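# Raise the ball off its ring and hold it

## Task

Pick up the ball so it sits at least a four-finger width (roughly 7 cm) above where it rested on its ring, and keep it there, gripped securely and not moving.

## Robot and tools

Robot: two seven-joint xArm7 arms, left_arm and right_arm, each with a two-finger parallel gripper and a wrist camera. Calibrated bases in the scene frame: left_arm at (+0.019, +0.316, 0) m, right_arm at (+0.053, -0.364, 0) m, each turned only slightly about z.

Frames: the scene frame has its origin at table-top height, midway between the nominal bases; +z is up, +x points out over the table, and left_arm is on the +y side (this is not the image left). Reported positions (m), quaternions (wxyz) and velocities are in the scene frame. Offsets you command are along the gripper's own Hand target axes: the fingers point along its +z, and they open and close along its y. end_effector_position is the spot between the pads when closed, about 2 cm short of the fingertips; closing pushes the tips roughly 10 mm further along +z.

A command row is 14 numbers, each in [-1, 1]: dx, dy, dz, rx, ry, rz, opening for left_arm, then the same seven for right_arm. Both arms always appear in the row. The first six per arm are an offset from that arm's Hand target at the start of the action or move, not a pose; 1.0 equals 0.6 m of travel or 180 degrees, and rx, ry, rz form one rotation vector. The opening is absolute: +1 fully open (0.084 m), -1 closed. Sending zeros for an arm's six pose numbers re-commands its current Hand target; a 0 opening is a real command (half open), so resend the present opening to leave a gripper alone.

Tools:
- execute_actions(actions, cameras): actions is a list of actions; each action is a list of up to 15 rows, one row per 1/30 s step, the last row held for the remaining steps. Every row in an action counts from that action's start pose, while each new action starts from the updated Hand target, so repeating an offset keeps moving. An empty list just reports state and images.
- move(target, speed, blend, opening_speed, blocking, cameras): target is one 14-number row or a list of up to 15 rows, all offsets from the same starting Hand targets (not chained). speed is the path top speed in m/s, 0.002 to 1, default 0.25 (turn rate up to twice that in rad/s); one value or one per target. blend (m) rounds corners between listed targets. opening_speed (per second on the -1..+1 scale, at least 0.2) ramps the fingers. Paths run straight, ignore obstacles and the other arm, finish together, last 0.5 to 10 s. The result adds a move: line, e.g. done, off_target, moving, held or fault, plus any limits (paced = pose clipped, held = steps withheld). Done means at rest within 3 mm and 2 degrees; it says nothing about contact.
- wait(seconds 0 to 10): lets time pass with the last commands held.
- stop(): brakes a running move.
- zoom_image(camera, region [x0, y0, x1, y1] pixels, at most 504x504) on cam_high, cam_low, cam_left_wrist or cam_right_wrist (all 896x504).
- clear_fault(arm): clears a reported torque fault on that arm.
- read_manual(section): licence texts only.
- finished_scene(scene): ends the scene (1 to 3); call it only once the ball is lifted and held steady.

Control details: each step the commanded pose is clipped to within 70 mm and 16 degrees of the measured gripper, so one action may fall short. Hand target in results is the last commanded pose after clipping, and further offsets start from it. Grippers often rest a little short; another command, even zeros, asks again, or send the remaining gap. A big wrist rotation can swing the elbow.

Results give per arm: end_effector_position and quaternion, velocities (dropped when Joint velocities read within noise), Joint positions (last number is the measured opening in metres), Joint torques (whole drive output, noisy, offset), grip_measured on the command scale, Tool commands, sometimes step readings of positions, and a Wrist depth line: 7x7 grid of median depths in mm per wrist camera, rows separated by " / ", range 195 to 3000, "-" for no value. Reported poses can be off by a few centimetres at long reach; camera calibrations are given in the session and may be slightly off.

Gripping: to hold the ball, keep commanding an opening clearly below grip_measured; the bigger the difference, the harder the squeeze (about 24 N per pad max). A fast close can over-squeeze.

Avoid: dropping the ball or letting it roll off the table (that fails the task), releasing it while it moves, fast impacts, pressing past contact, and arm-on-arm contact, including closing one gripper on the other's fingers. Contact torque at a joint limit (wrist pitch 8.56, wrist roll 8.74, forearm roll 15.6, elbow and upper arm roll 27.6, shoulder 43.4, waist 43.2 N m) triggers a TORQUE FAULT that stops the arm until clear_fault; the ball's weight counts. Long stretched holds or pushing at unreachable poses heat motors: MOTOR HOT appears at 65 °C and at 80 °C the arm is braked for 30 to 60 s. A clearance check may hold commands that bring the arms too close. Something may occasionally nudge the ball. Simulated time keeps running while you think, so keep replies efficient.

Each tool is called after "Request:" by a JSON object that holds its "fn" and its "kwargs".

## Session

Request:
{"fn": "execute_actions", "kwargs": {"actions": []}}

Scene clock: 0.00 s.
left_arm: end_effector_position=(+0.1922, +0.3714, +0.2667) grip_measured=+1.00 end_effector_quat_wxyz=(-0.078, +0.937, -0.341, -0.006) | right_arm: end_effector_position=(+0.4069, +0.1778, +0.1852) grip_measured=+1.00 end_effector_quat_wxyz=(-0.431, +0.814, +0.372, +0.117)
Joint positions: left_arm=[0.008 -1.192 0.03 0.407 0.177 1.547 0.763 0.084] | right_arm=[0.762 0.379 0.063 1.247 1.334 0.676 -1.056 0.084]
Joint velocities: within noise
Joint torques (N m): no reading
Wrist depth (mm): cam_left_wrist=[417 408 398 389 380 370 363 / 420 411 400 391 382 372 366 / 423 413 403 394 385 377 369 / 426 416 406 396 387 378 370 / 429 419 409 399 389 381 372 / 432 421 411 402 392 383 371 / 434 424 415 404 394 384 333] | cam_right_wrist=[1930 2005 2154 745 570 1522 1282 / 2004 2148 897 660 507 424 1146 / 2081 2243 778 593 472 388 335 / 2260 906 679 535 434 361 316 / 2364 807 608 489 403 341 300 / 931 692 542 445 376 324 282 / 801 605 499 411 356 306 268]
Hand target: left_arm +0.1922, +0.3714, +0.2667; -0.078, +0.937, -0.341, -0.006 | right_arm +0.4069, +0.1778, +0.1852; -0.431, +0.814, +0.372, +0.117
Tool commands: left_gripper/opening=+1.0 right_gripper/opening=+1.0

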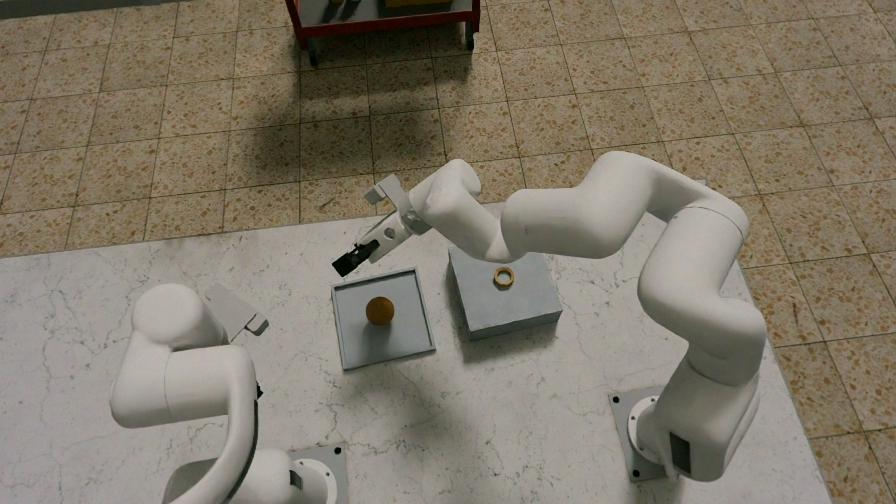

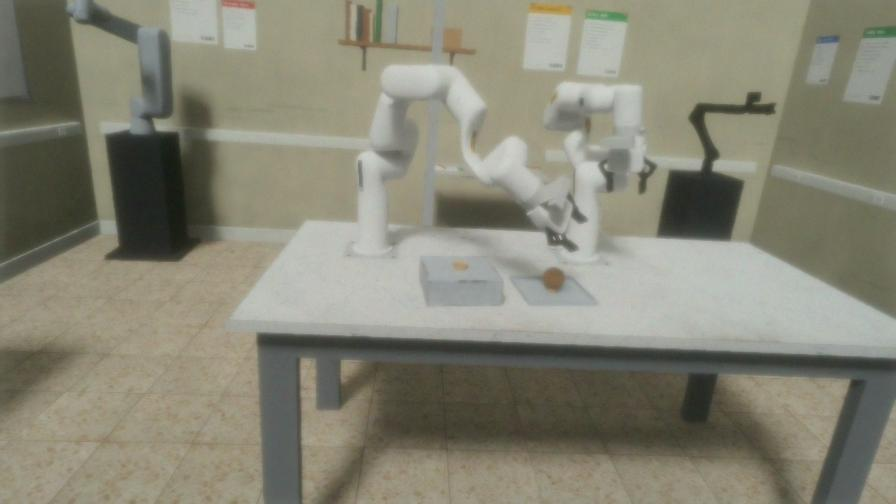

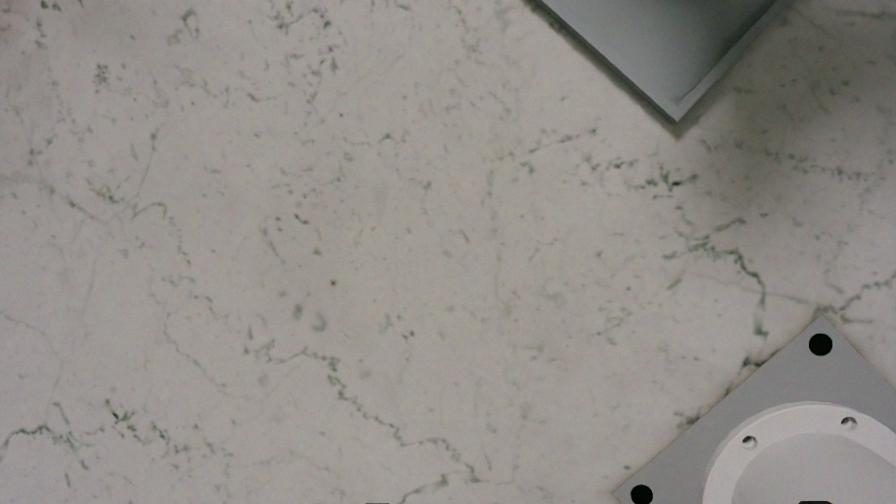

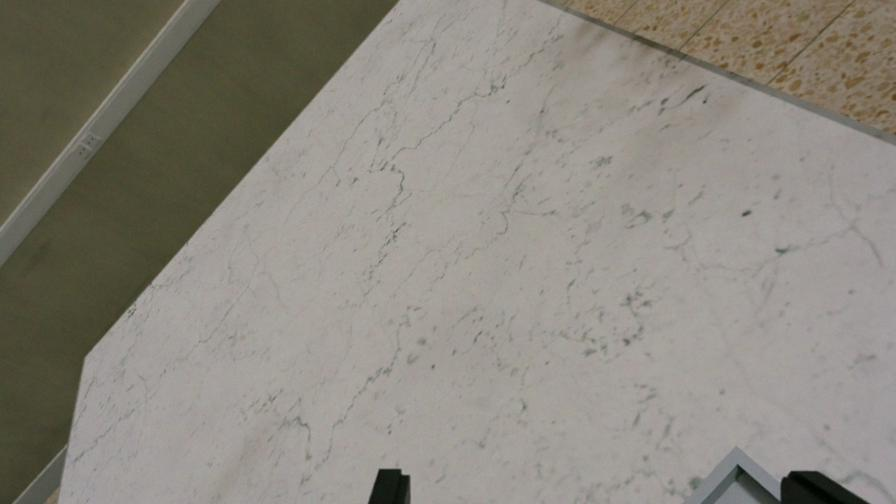

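Request:
{"fn": "zoom_image", "kwargs": {"camera": "cam_high", "region": [300, 200, 600, 400]}}

Request:
{"fn": "zoom_image", "kwargs": {"camera": "cam_low", "region": [400, 220, 620, 330]}}

Scaled by 1.680 from the camera's 896x504 image, which has a finer 1280x720 frame.

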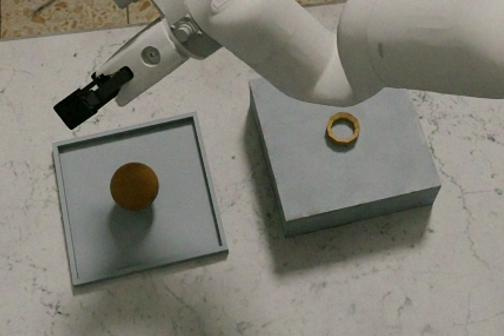

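Scaled by 2.291 from the camera's 896x504 image, which has a finer 1280x720 frame.

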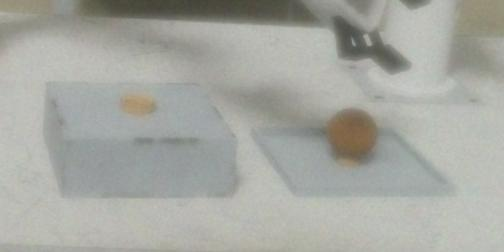

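Request:
{"fn": "move", "kwargs": {"target": [0,0,0,0,0,0,1, -0.0391,-0.0305,-0.0432,-0.2264,-0.1882,0,1], "speed": 0.25}}

Scene clock: 4.20 s.
left_arm: end_effector_position=(+0.1922, +0.3714, +0.2667) grip_measured=+1.00 end_effector_quat_wxyz=(-0.078, +0.937, -0.341, -0.006) | right_arm: end_effector_position=(+0.3810, +0.1519, +0.2000) grip_measured=+1.00 end_effector_quat_wxyz=(+0.000, +0.909, +0.416, +0.001)
Joint positions: left_arm=[0.008 -1.192 0.03 0.407 0.177 1.547 0.763 0.084] | right_arm=[1.148 0.512 -0.22 1.717 0.114 1.217 0.079 0.084]
Joint velocities: within noise
Joint torques (N m): left_arm=[-0.08 2.46 0.16 16.38 0.07 -1.23 0.02] | right_arm=[3.71 -20.05 -7.11 14.62 -1.7 -0.32 1.12]
Wrist depth (mm): cam_left_wrist=[416 408 397 389 379 370 364 / 420 409 401 391 382 373 367 / 423 412 403 394 385 377 368 / 426 415 406 396 387 378 371 / 430 418 409 399 390 381 372 / 431 421 411 401 392 383 372 / 436 424 414 404 395 385 333] | cam_right_wrist=[328 326 325 324 322 322 1057 / 329 328 326 325 324 322 322 / 330 329 327 323 324 323 322 / 330 330 329 324 323 325 323 / 332 331 326 325 324 325 325 / 333 332 327 270 324 324 325 / 334 333 328 265 326 327 326]
Hand target: left_arm +0.1922, +0.3714, +0.2667; -0.078, +0.937, -0.341, -0.006 | right_arm +0.3810, +0.1520, +0.2000; +0.000, +0.909, +0.416, +0.001
Off the commanded pose: left_arm 0.000 m, 0 deg | right_arm 0.000 m, 0 deg.
move: done
camera_calibration:
cam_right_wrist: T_world_to_cam=[[0.756129, -0.654409, -0.00413042, -0.156331], [-0.654245, -0.756056, 0.0184938, 0.422075], [-0.0152253, -0.0112814, -0.99982, 0.340857], [0, 0, 0, 1]] pos_world=[0.399537, 0.220654, 0.332345]

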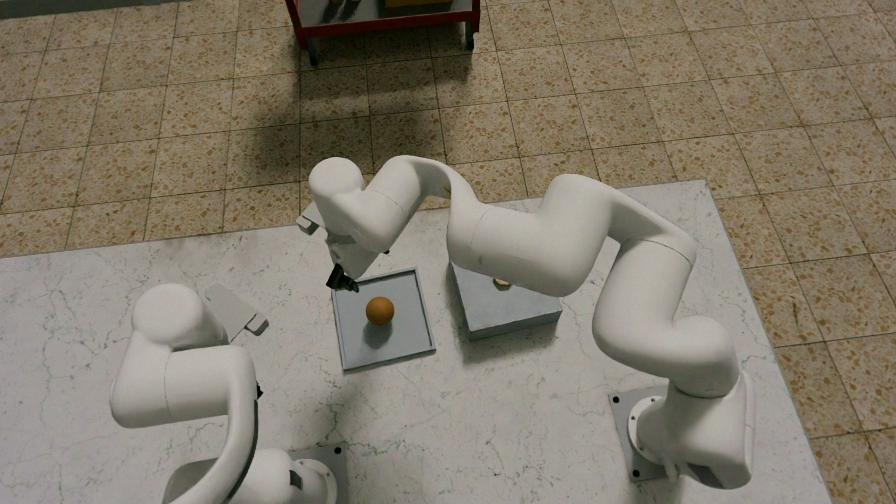

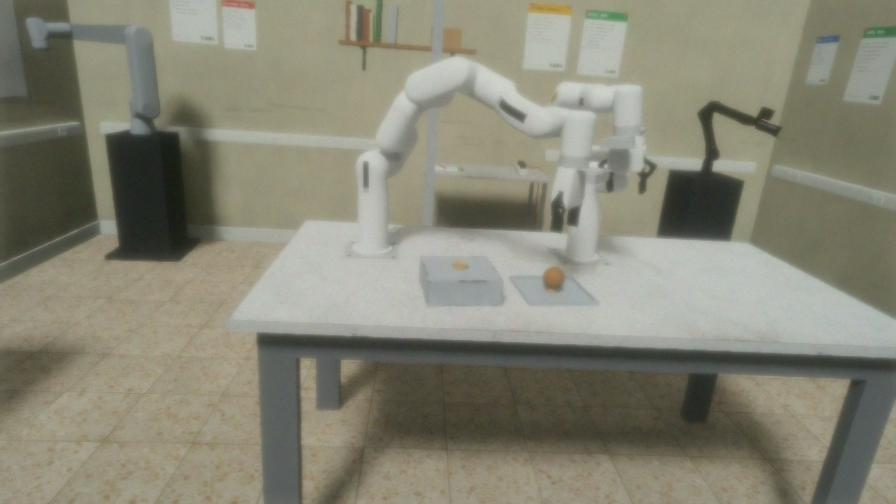

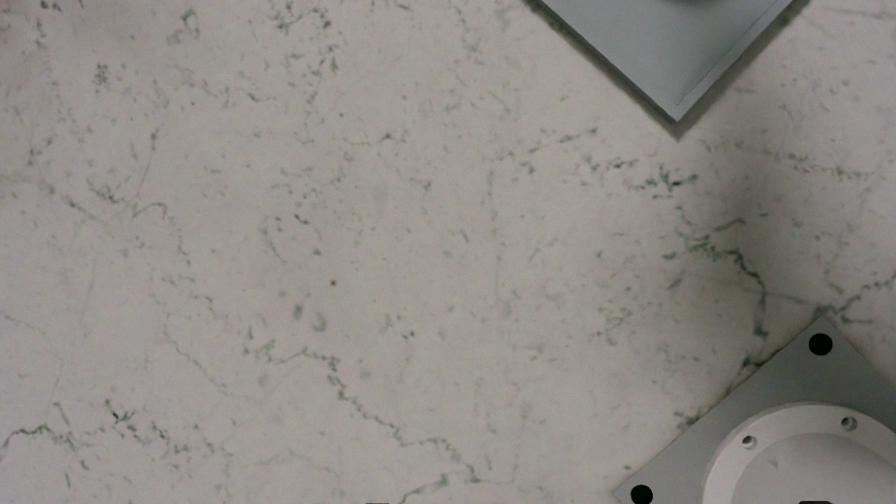

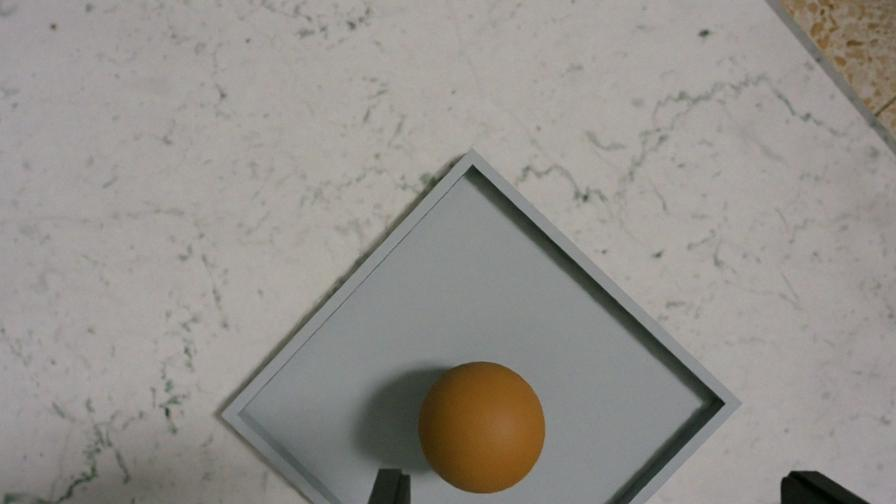

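Request:
{"fn": "move", "kwargs": {"target": [0,0,0,0,0,0,1, -0.0417,-0.0272,0.1333,0,0,0,1], "speed": 0.2, "cameras": ["cam_right_wrist", "cam_low"]}}

Scene clock: 6.40 s.
left_arm: end_effector_position=(+0.1922, +0.3714, +0.2667) grip_measured=+1.00 end_effector_quat_wxyz=(-0.078, +0.937, -0.341, -0.006) | right_arm: end_effector_position=(+0.3524, +0.1438, +0.1200) grip_measured=+1.00 end_effector_quat_wxyz=(+0.000, +0.909, +0.416, +0.001)
Joint positions: left_arm=[0.008 -1.192 0.03 0.407 0.177 1.547 0.763 0.084] | right_arm=[1.188 0.507 -0.206 1.475 0.119 0.979 0.104 0.084]
Joint velocities: within noise
Joint torques (N m): left_arm=[-0.09 2.76 -0.03 16.29 0.22 -1.09 -0.03] | right_arm=[3.95 -19.48 1.85 10.87 1.07 -2.89 1.12]
Wrist depth (mm): cam_left_wrist=[418 408 398 389 379 370 363 / 420 410 400 391 382 373 367 / 423 413 403 394 385 377 368 / 426 415 405 396 387 379 370 / 430 418 409 399 390 381 372 / 432 421 410 402 392 383 371 / 435 424 414 403 395 384 333] | cam_right_wrist=[247 246 245 245 244 244 243 / 247 247 246 245 245 245 244 / 248 248 247 244 243 245 245 / 249 249 248 244 244 243 245 / 250 249 245 245 245 243 246 / 251 248 246 246 245 244 244 / 252 251 247 247 - 246 248]
Hand target: left_arm +0.1922, +0.3714, +0.2667; -0.078, +0.937, -0.341, -0.006 | right_arm +0.3524, +0.1438, +0.1200; +0.000, +0.909, +0.416, +0.001
Off the commanded pose: left_arm 0.000 m, 0 deg | right_arm 0.000 m, 0 deg.
move: done
camera_calibration:
cam_right_wrist: T_world_to_cam=[[0.756129, -0.654409, -0.00413042, -0.140402], [-0.654245, -0.756056, 0.0184938, 0.398644], [-0.0152253, -0.0112814, -0.99982, 0.260344], [0, 0, 0, 1]] pos_world=[0.370937, 0.212454, 0.252345]
Images, in order (width x height): cam_low 896x504, cam_right_wrist 896x504.

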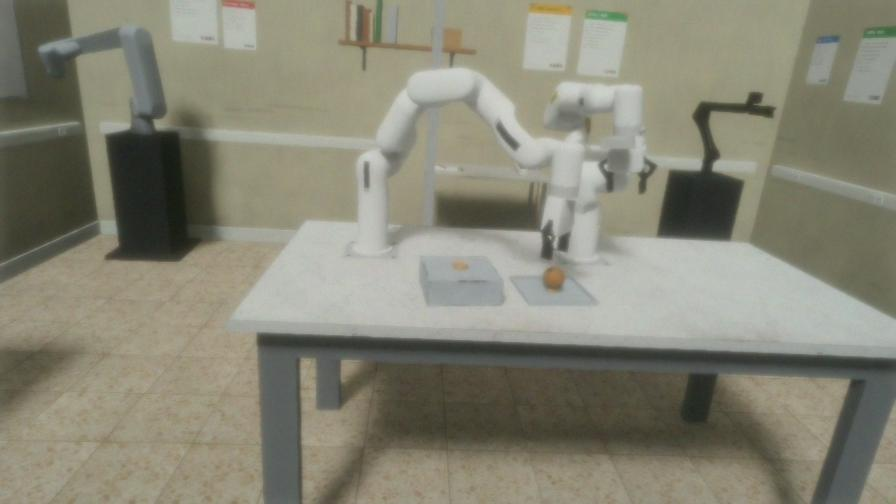

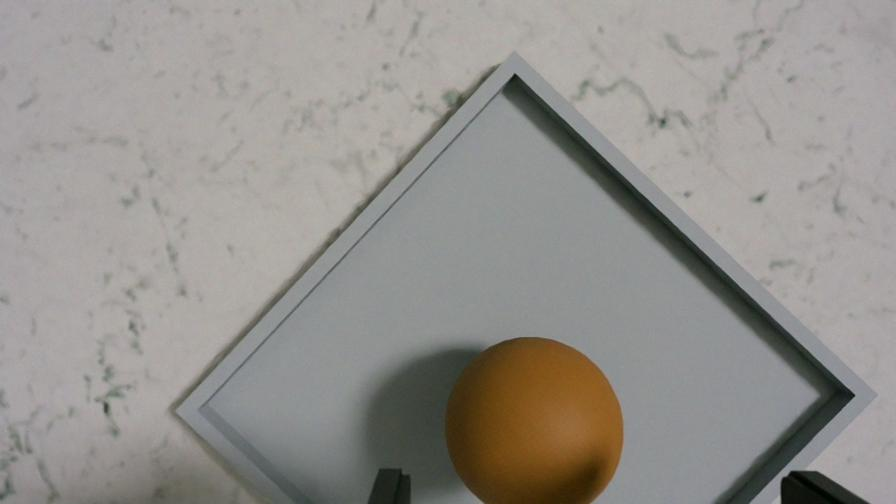

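Request:
{"fn": "zoom_image", "kwargs": {"camera": "cam_right_wrist", "region": [340, 404, 896, 504]}}

Region (340, 404, 896, 504) is 556x100 pixels. A region can be at most 504 by 504 pixels.

Request:
{"fn": "zoom_image", "kwargs": {"camera": "cam_right_wrist", "region": [360, 354, 510, 504]}}

Request:
{"fn": "zoom_image", "kwargs": {"camera": "cam_right_wrist", "region": [740, 354, 890, 504]}}

Scaled by 3.360 from the camera's 896x504 image, which has a finer 1280x720 frame.

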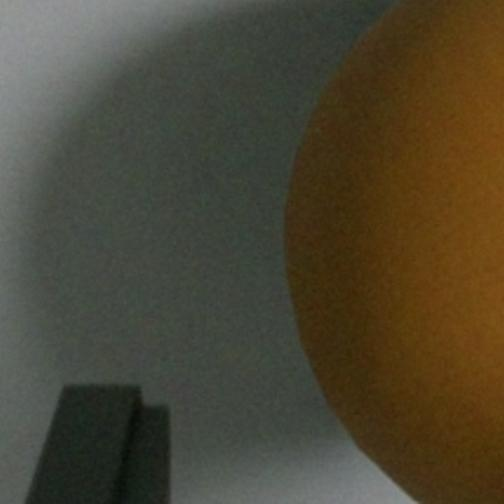

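Scaled by 3.360 from the camera's 896x504 image, which has a finer 1280x720 frame.

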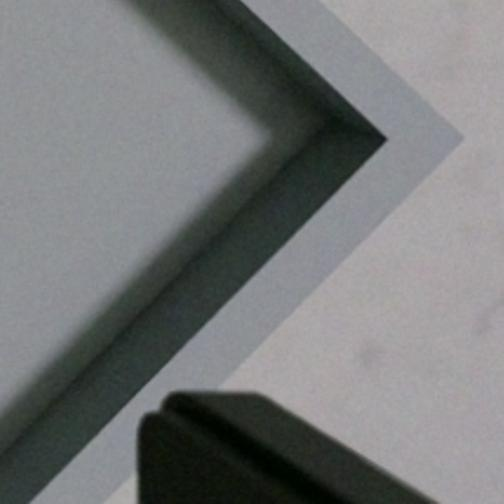

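Request:
{"fn": "move", "kwargs": {"target": [0,0,0,0,0,0,1, 0.00667,-0.00767,0.13,0,0,0,1], "speed": 0.12, "cameras": ["cam_right_wrist", "cam_low", "cam_high"]}}

Scene clock: 9.53 s.
left_arm: end_effector_position=(+0.1922, +0.3714, +0.2667) grip_measured=+1.00 end_effector_quat_wxyz=(-0.078, +0.937, -0.341, -0.006) | right_arm: end_effector_position=(+0.3516, +0.1499, +0.0420) grip_measured=+1.00 end_effector_quat_wxyz=(+0.000, +0.909, +0.416, +0.001)
Joint positions: left_arm=[0.008 -1.192 0.03 0.407 0.177 1.547 0.763 0.084] | right_arm=[1.18 0.642 -0.185 1.45 0.151 0.82 0.091 0.084]
Joint velocities: within noise
Joint torques (N m): left_arm=[-0.02 2.75 0.09 16.41 0.12 -1.11 -0.01] | right_arm=[-3.82 -20.55 1.26 13.48 1.67 -2.93 -0.75]
Wrist depth (mm): cam_left_wrist=[418 407 399 390 379 369 364 / 420 410 400 392 383 373 366 / 424 413 403 394 385 376 369 / 426 416 405 397 386 379 370 / 430 419 409 398 389 381 372 / 432 420 411 401 392 383 372 / 435 424 414 403 395 384 332] | cam_right_wrist=[- - - - - - - / - - - - - - - / - - - - - - - / - - - - - - - / - - - - - - - / - - - - - - - / - - - - - - -]
Hand target: left_arm +0.1922, +0.3714, +0.2667; -0.078, +0.937, -0.341, -0.006 | right_arm +0.3516, +0.1499, +0.0420; +0.000, +0.909, +0.416, +0.001
Off the commanded pose: left_arm 0.000 m, 0 deg | right_arm 0.000 m, 0 deg.
move: done
camera_calibration:
cam_right_wrist: T_world_to_cam=[[0.756129, -0.654409, -0.00413042, -0.136127], [-0.654245, -0.756056, 0.0184938, 0.404175], [-0.0152253, -0.0112814, -0.99982, 0.182414], [0, 0, 0, 1]] pos_world=[0.370137, 0.218554, 0.174345]
Images, in order (width x height): cam_high 896x504, cam_low 896x504, cam_right_wrist 896x504.

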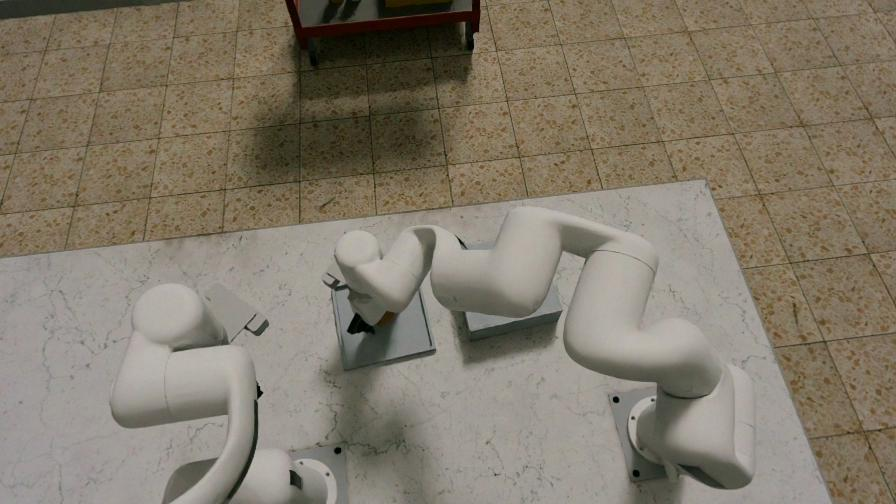

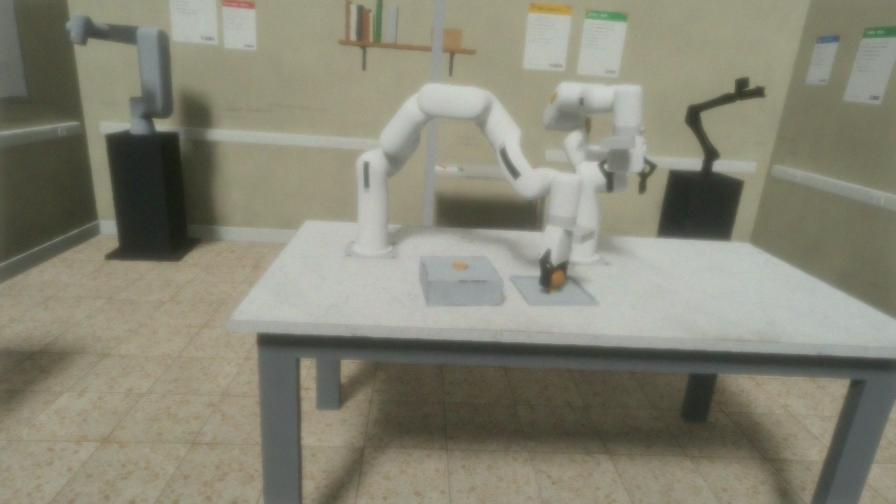

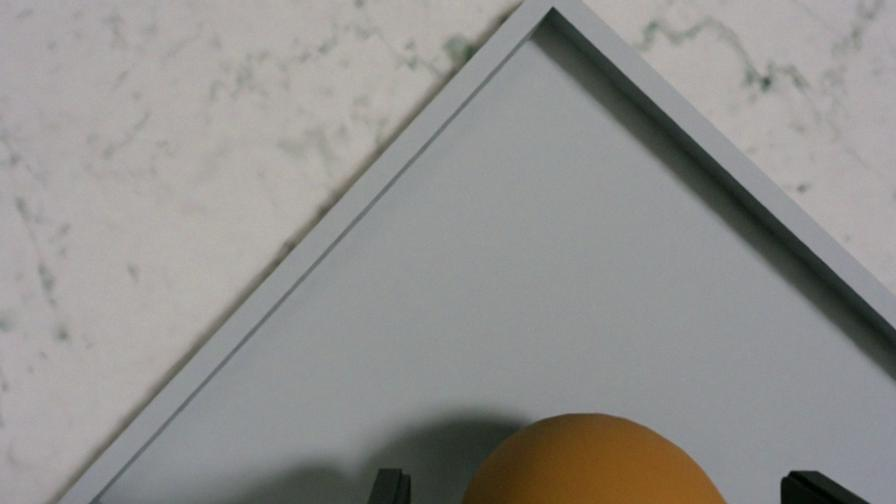

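Request:
{"fn": "move", "kwargs": {"target": [0,0,0,0,0,0,1, 0,0,0,0,0,0,-1], "opening_speed": 1.0, "cameras": ["cam_right_wrist", "cam_low"]}}

Scene clock: 11.90 s.
left_arm: end_effector_position=(+0.1922, +0.3714, +0.2667) grip_measured=+1.00 end_effector_quat_wxyz=(-0.078, +0.937, -0.341, -0.006) | right_arm: end_effector_position=(+0.3516, +0.1499, +0.0419) grip_measured=+0.35 end_effector_quat_wxyz=(+0.000, +0.909, +0.416, +0.001)
Joint positions: left_arm=[0.008 -1.192 0.03 0.407 0.177 1.547 0.763 0.084] | right_arm=[1.18 0.643 -0.185 1.45 0.151 0.82 0.091 0.059]
Joint velocities: within noise
Joint torques (N m): left_arm=[0.13 2.87 0 16.42 0.15 -1.15 0.04] | right_arm=[-1.15 -23.36 -3.52 8.59 -1.31 -2.06 -0.57]
Wrist depth (mm): cam_left_wrist=[418 408 398 390 380 370 364 / 420 411 401 391 383 372 366 / 424 413 403 394 386 377 369 / 426 415 406 396 387 379 370 / 429 419 409 399 390 381 372 / 432 422 411 401 392 383 372 / 435 423 414 404 395 384 333] | cam_right_wrist=[- - - - - - - / - - - - - - - / - - - - - - - / - - - - - - - / - - - - - - - / - - - - - - - / - - - - - - -]
Hand target: left_arm +0.1922, +0.3714, +0.2667; -0.078, +0.937, -0.341, -0.006 | right_arm +0.3516, +0.1499, +0.0420; +0.000, +0.909, +0.416, +0.001
Off the commanded pose: left_arm 0.000 m, 0 deg | right_arm 0.000 m, 0 deg.
move: done
camera_calibration:
cam_right_wrist: T_world_to_cam=[[0.75613, -0.654409, -0.00406498, -0.136139], [-0.654245, -0.756055, 0.0185694, 0.404161], [-0.0152253, -0.0113814, -0.999819, 0.182436], [0, 0, 0, 1]] pos_world=[0.370137, 0.218554, 0.174345]
Images, in order (width x height): cam_low 896x504, cam_right_wrist 896x504.

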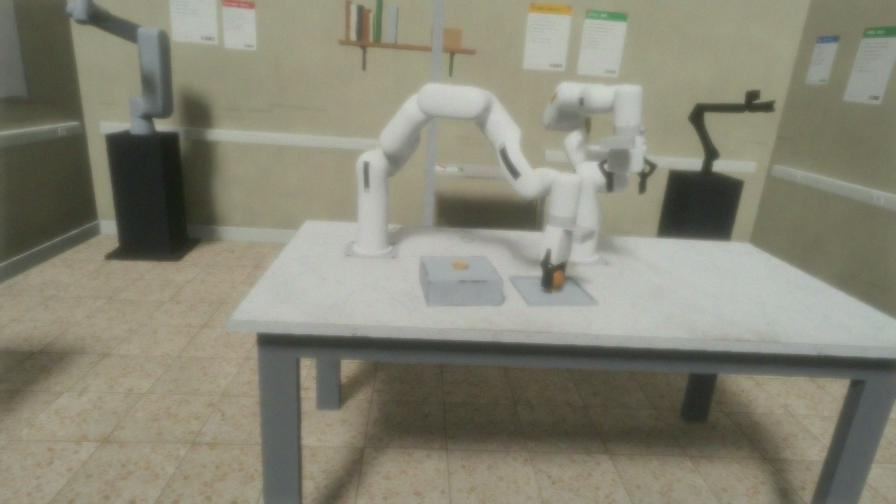

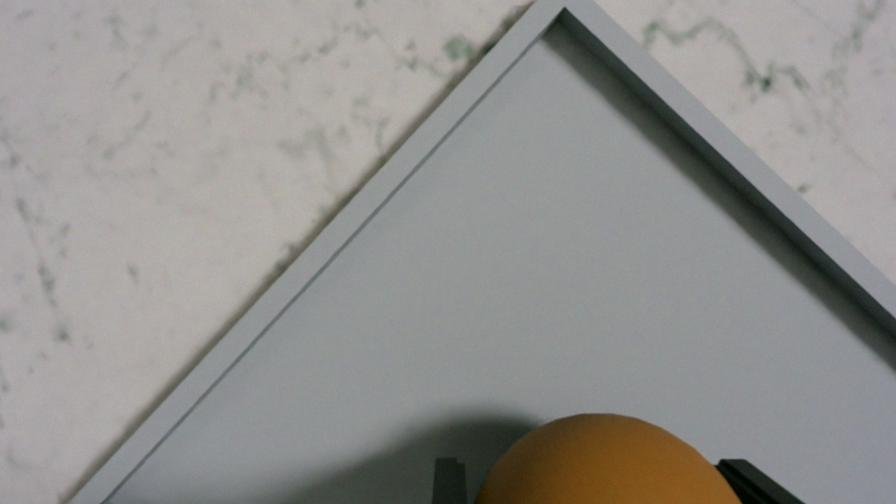

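Request:
{"fn": "move", "kwargs": {"target": [0,0,0,0,0,0,1, 0,0,-0.2,0,0,0,-1], "speed": 0.12, "cameras": ["cam_right_wrist", "cam_low", "cam_high"]}}

Scene clock: 14.03 s.
left_arm: end_effector_position=(+0.1922, +0.3714, +0.2667) grip_measured=+1.00 end_effector_quat_wxyz=(-0.078, +0.937, -0.341, -0.006) | right_arm: end_effector_position=(+0.3515, +0.1498, +0.1619) grip_measured=+0.34 end_effector_quat_wxyz=(+0.000, +0.909, +0.416, +0.001)
Joint positions: left_arm=[0.008 -1.192 0.03 0.407 0.177 1.547 0.763 0.084] | right_arm=[1.193 0.476 -0.21 1.553 0.107 1.087 0.119 0.059]
Joint velocities: within noise
Joint torques (N m): left_arm=[0.08 2.73 -0.08 16.37 0.09 -1.14 0.05] | right_arm=[4.18 -28.57 -7.39 14.81 -1.62 -0.34 1.09]
Wrist depth (mm): cam_left_wrist=[417 408 398 389 379 369 364 / 419 410 400 392 383 373 366 / 423 413 403 394 385 377 368 / 425 415 405 397 387 379 370 / 429 418 408 399 391 382 372 / 431 421 411 401 391 384 371 / 435 424 415 404 394 384 333] | cam_right_wrist=[289 288 287 286 285 285 283 / 290 289 288 287 285 285 284 / 291 290 289 285 284 287 285 / 291 290 290 286 285 286 286 / 293 292 288 286 285 285 286 / 294 293 289 288 286 285 287 / 295 294 - - - 286 288]
Hand target: left_arm +0.1922, +0.3714, +0.2667; -0.078, +0.937, -0.341, -0.006 | right_arm +0.3515, +0.1498, +0.1620; +0.000, +0.909, +0.416, +0.001
Off the commanded pose: left_arm 0.000 m, 0 deg | right_arm 0.000 m, 0 deg.
move: done
camera_calibration:
cam_right_wrist: T_world_to_cam=[[0.75613, -0.654409, -0.00406498, -0.135641], [-0.654245, -0.756055, 0.0185694, 0.401794], [-0.0152253, -0.0113814, -0.999819, 0.302312], [0, 0, 0, 1]] pos_world=[0.370037, 0.218454, 0.294245]
Images, in order (width x height): cam_high 896x504, cam_low 896x504, cam_right_wrist 896x504.

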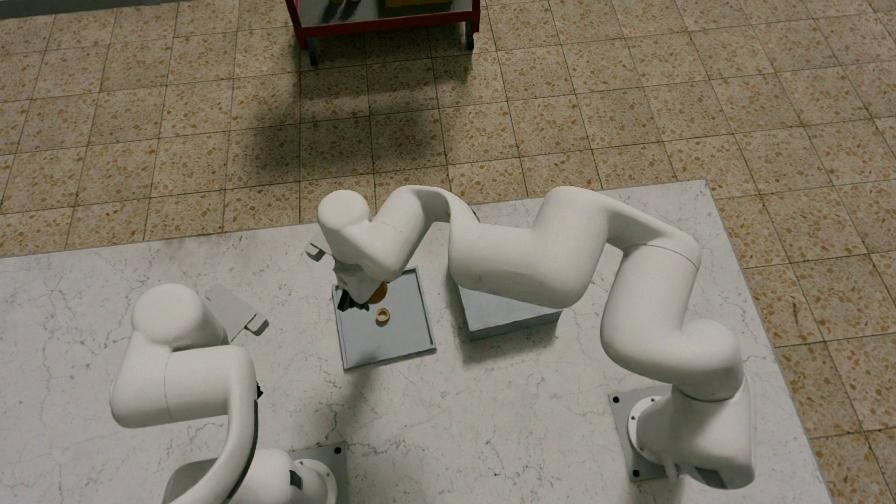

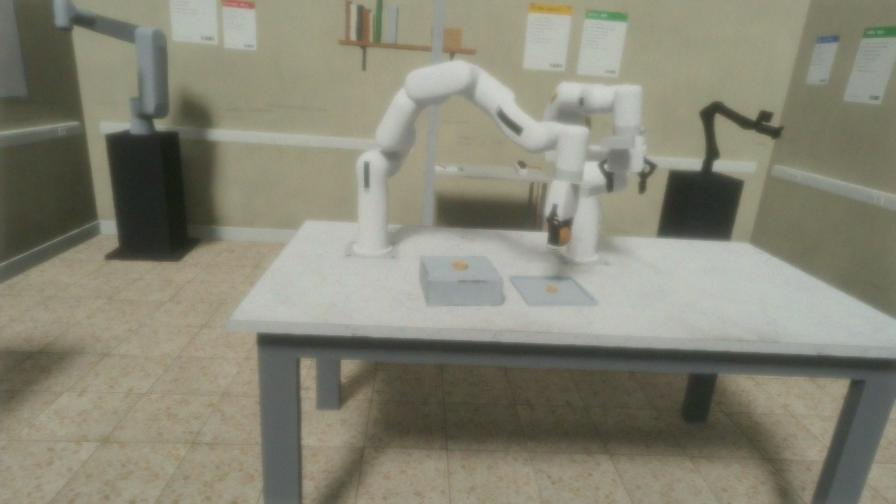

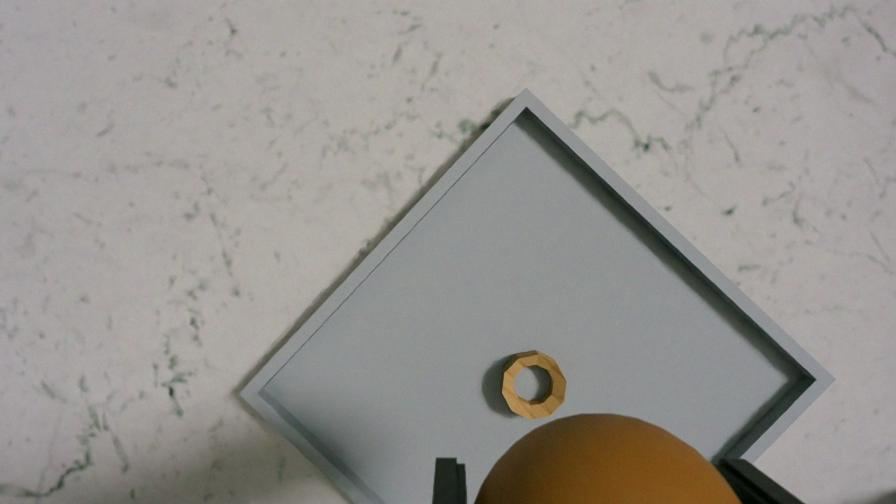

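Request:
{"fn": "finished_scene", "kwargs": {"scene": 1}}

The scene is finished: the task was done.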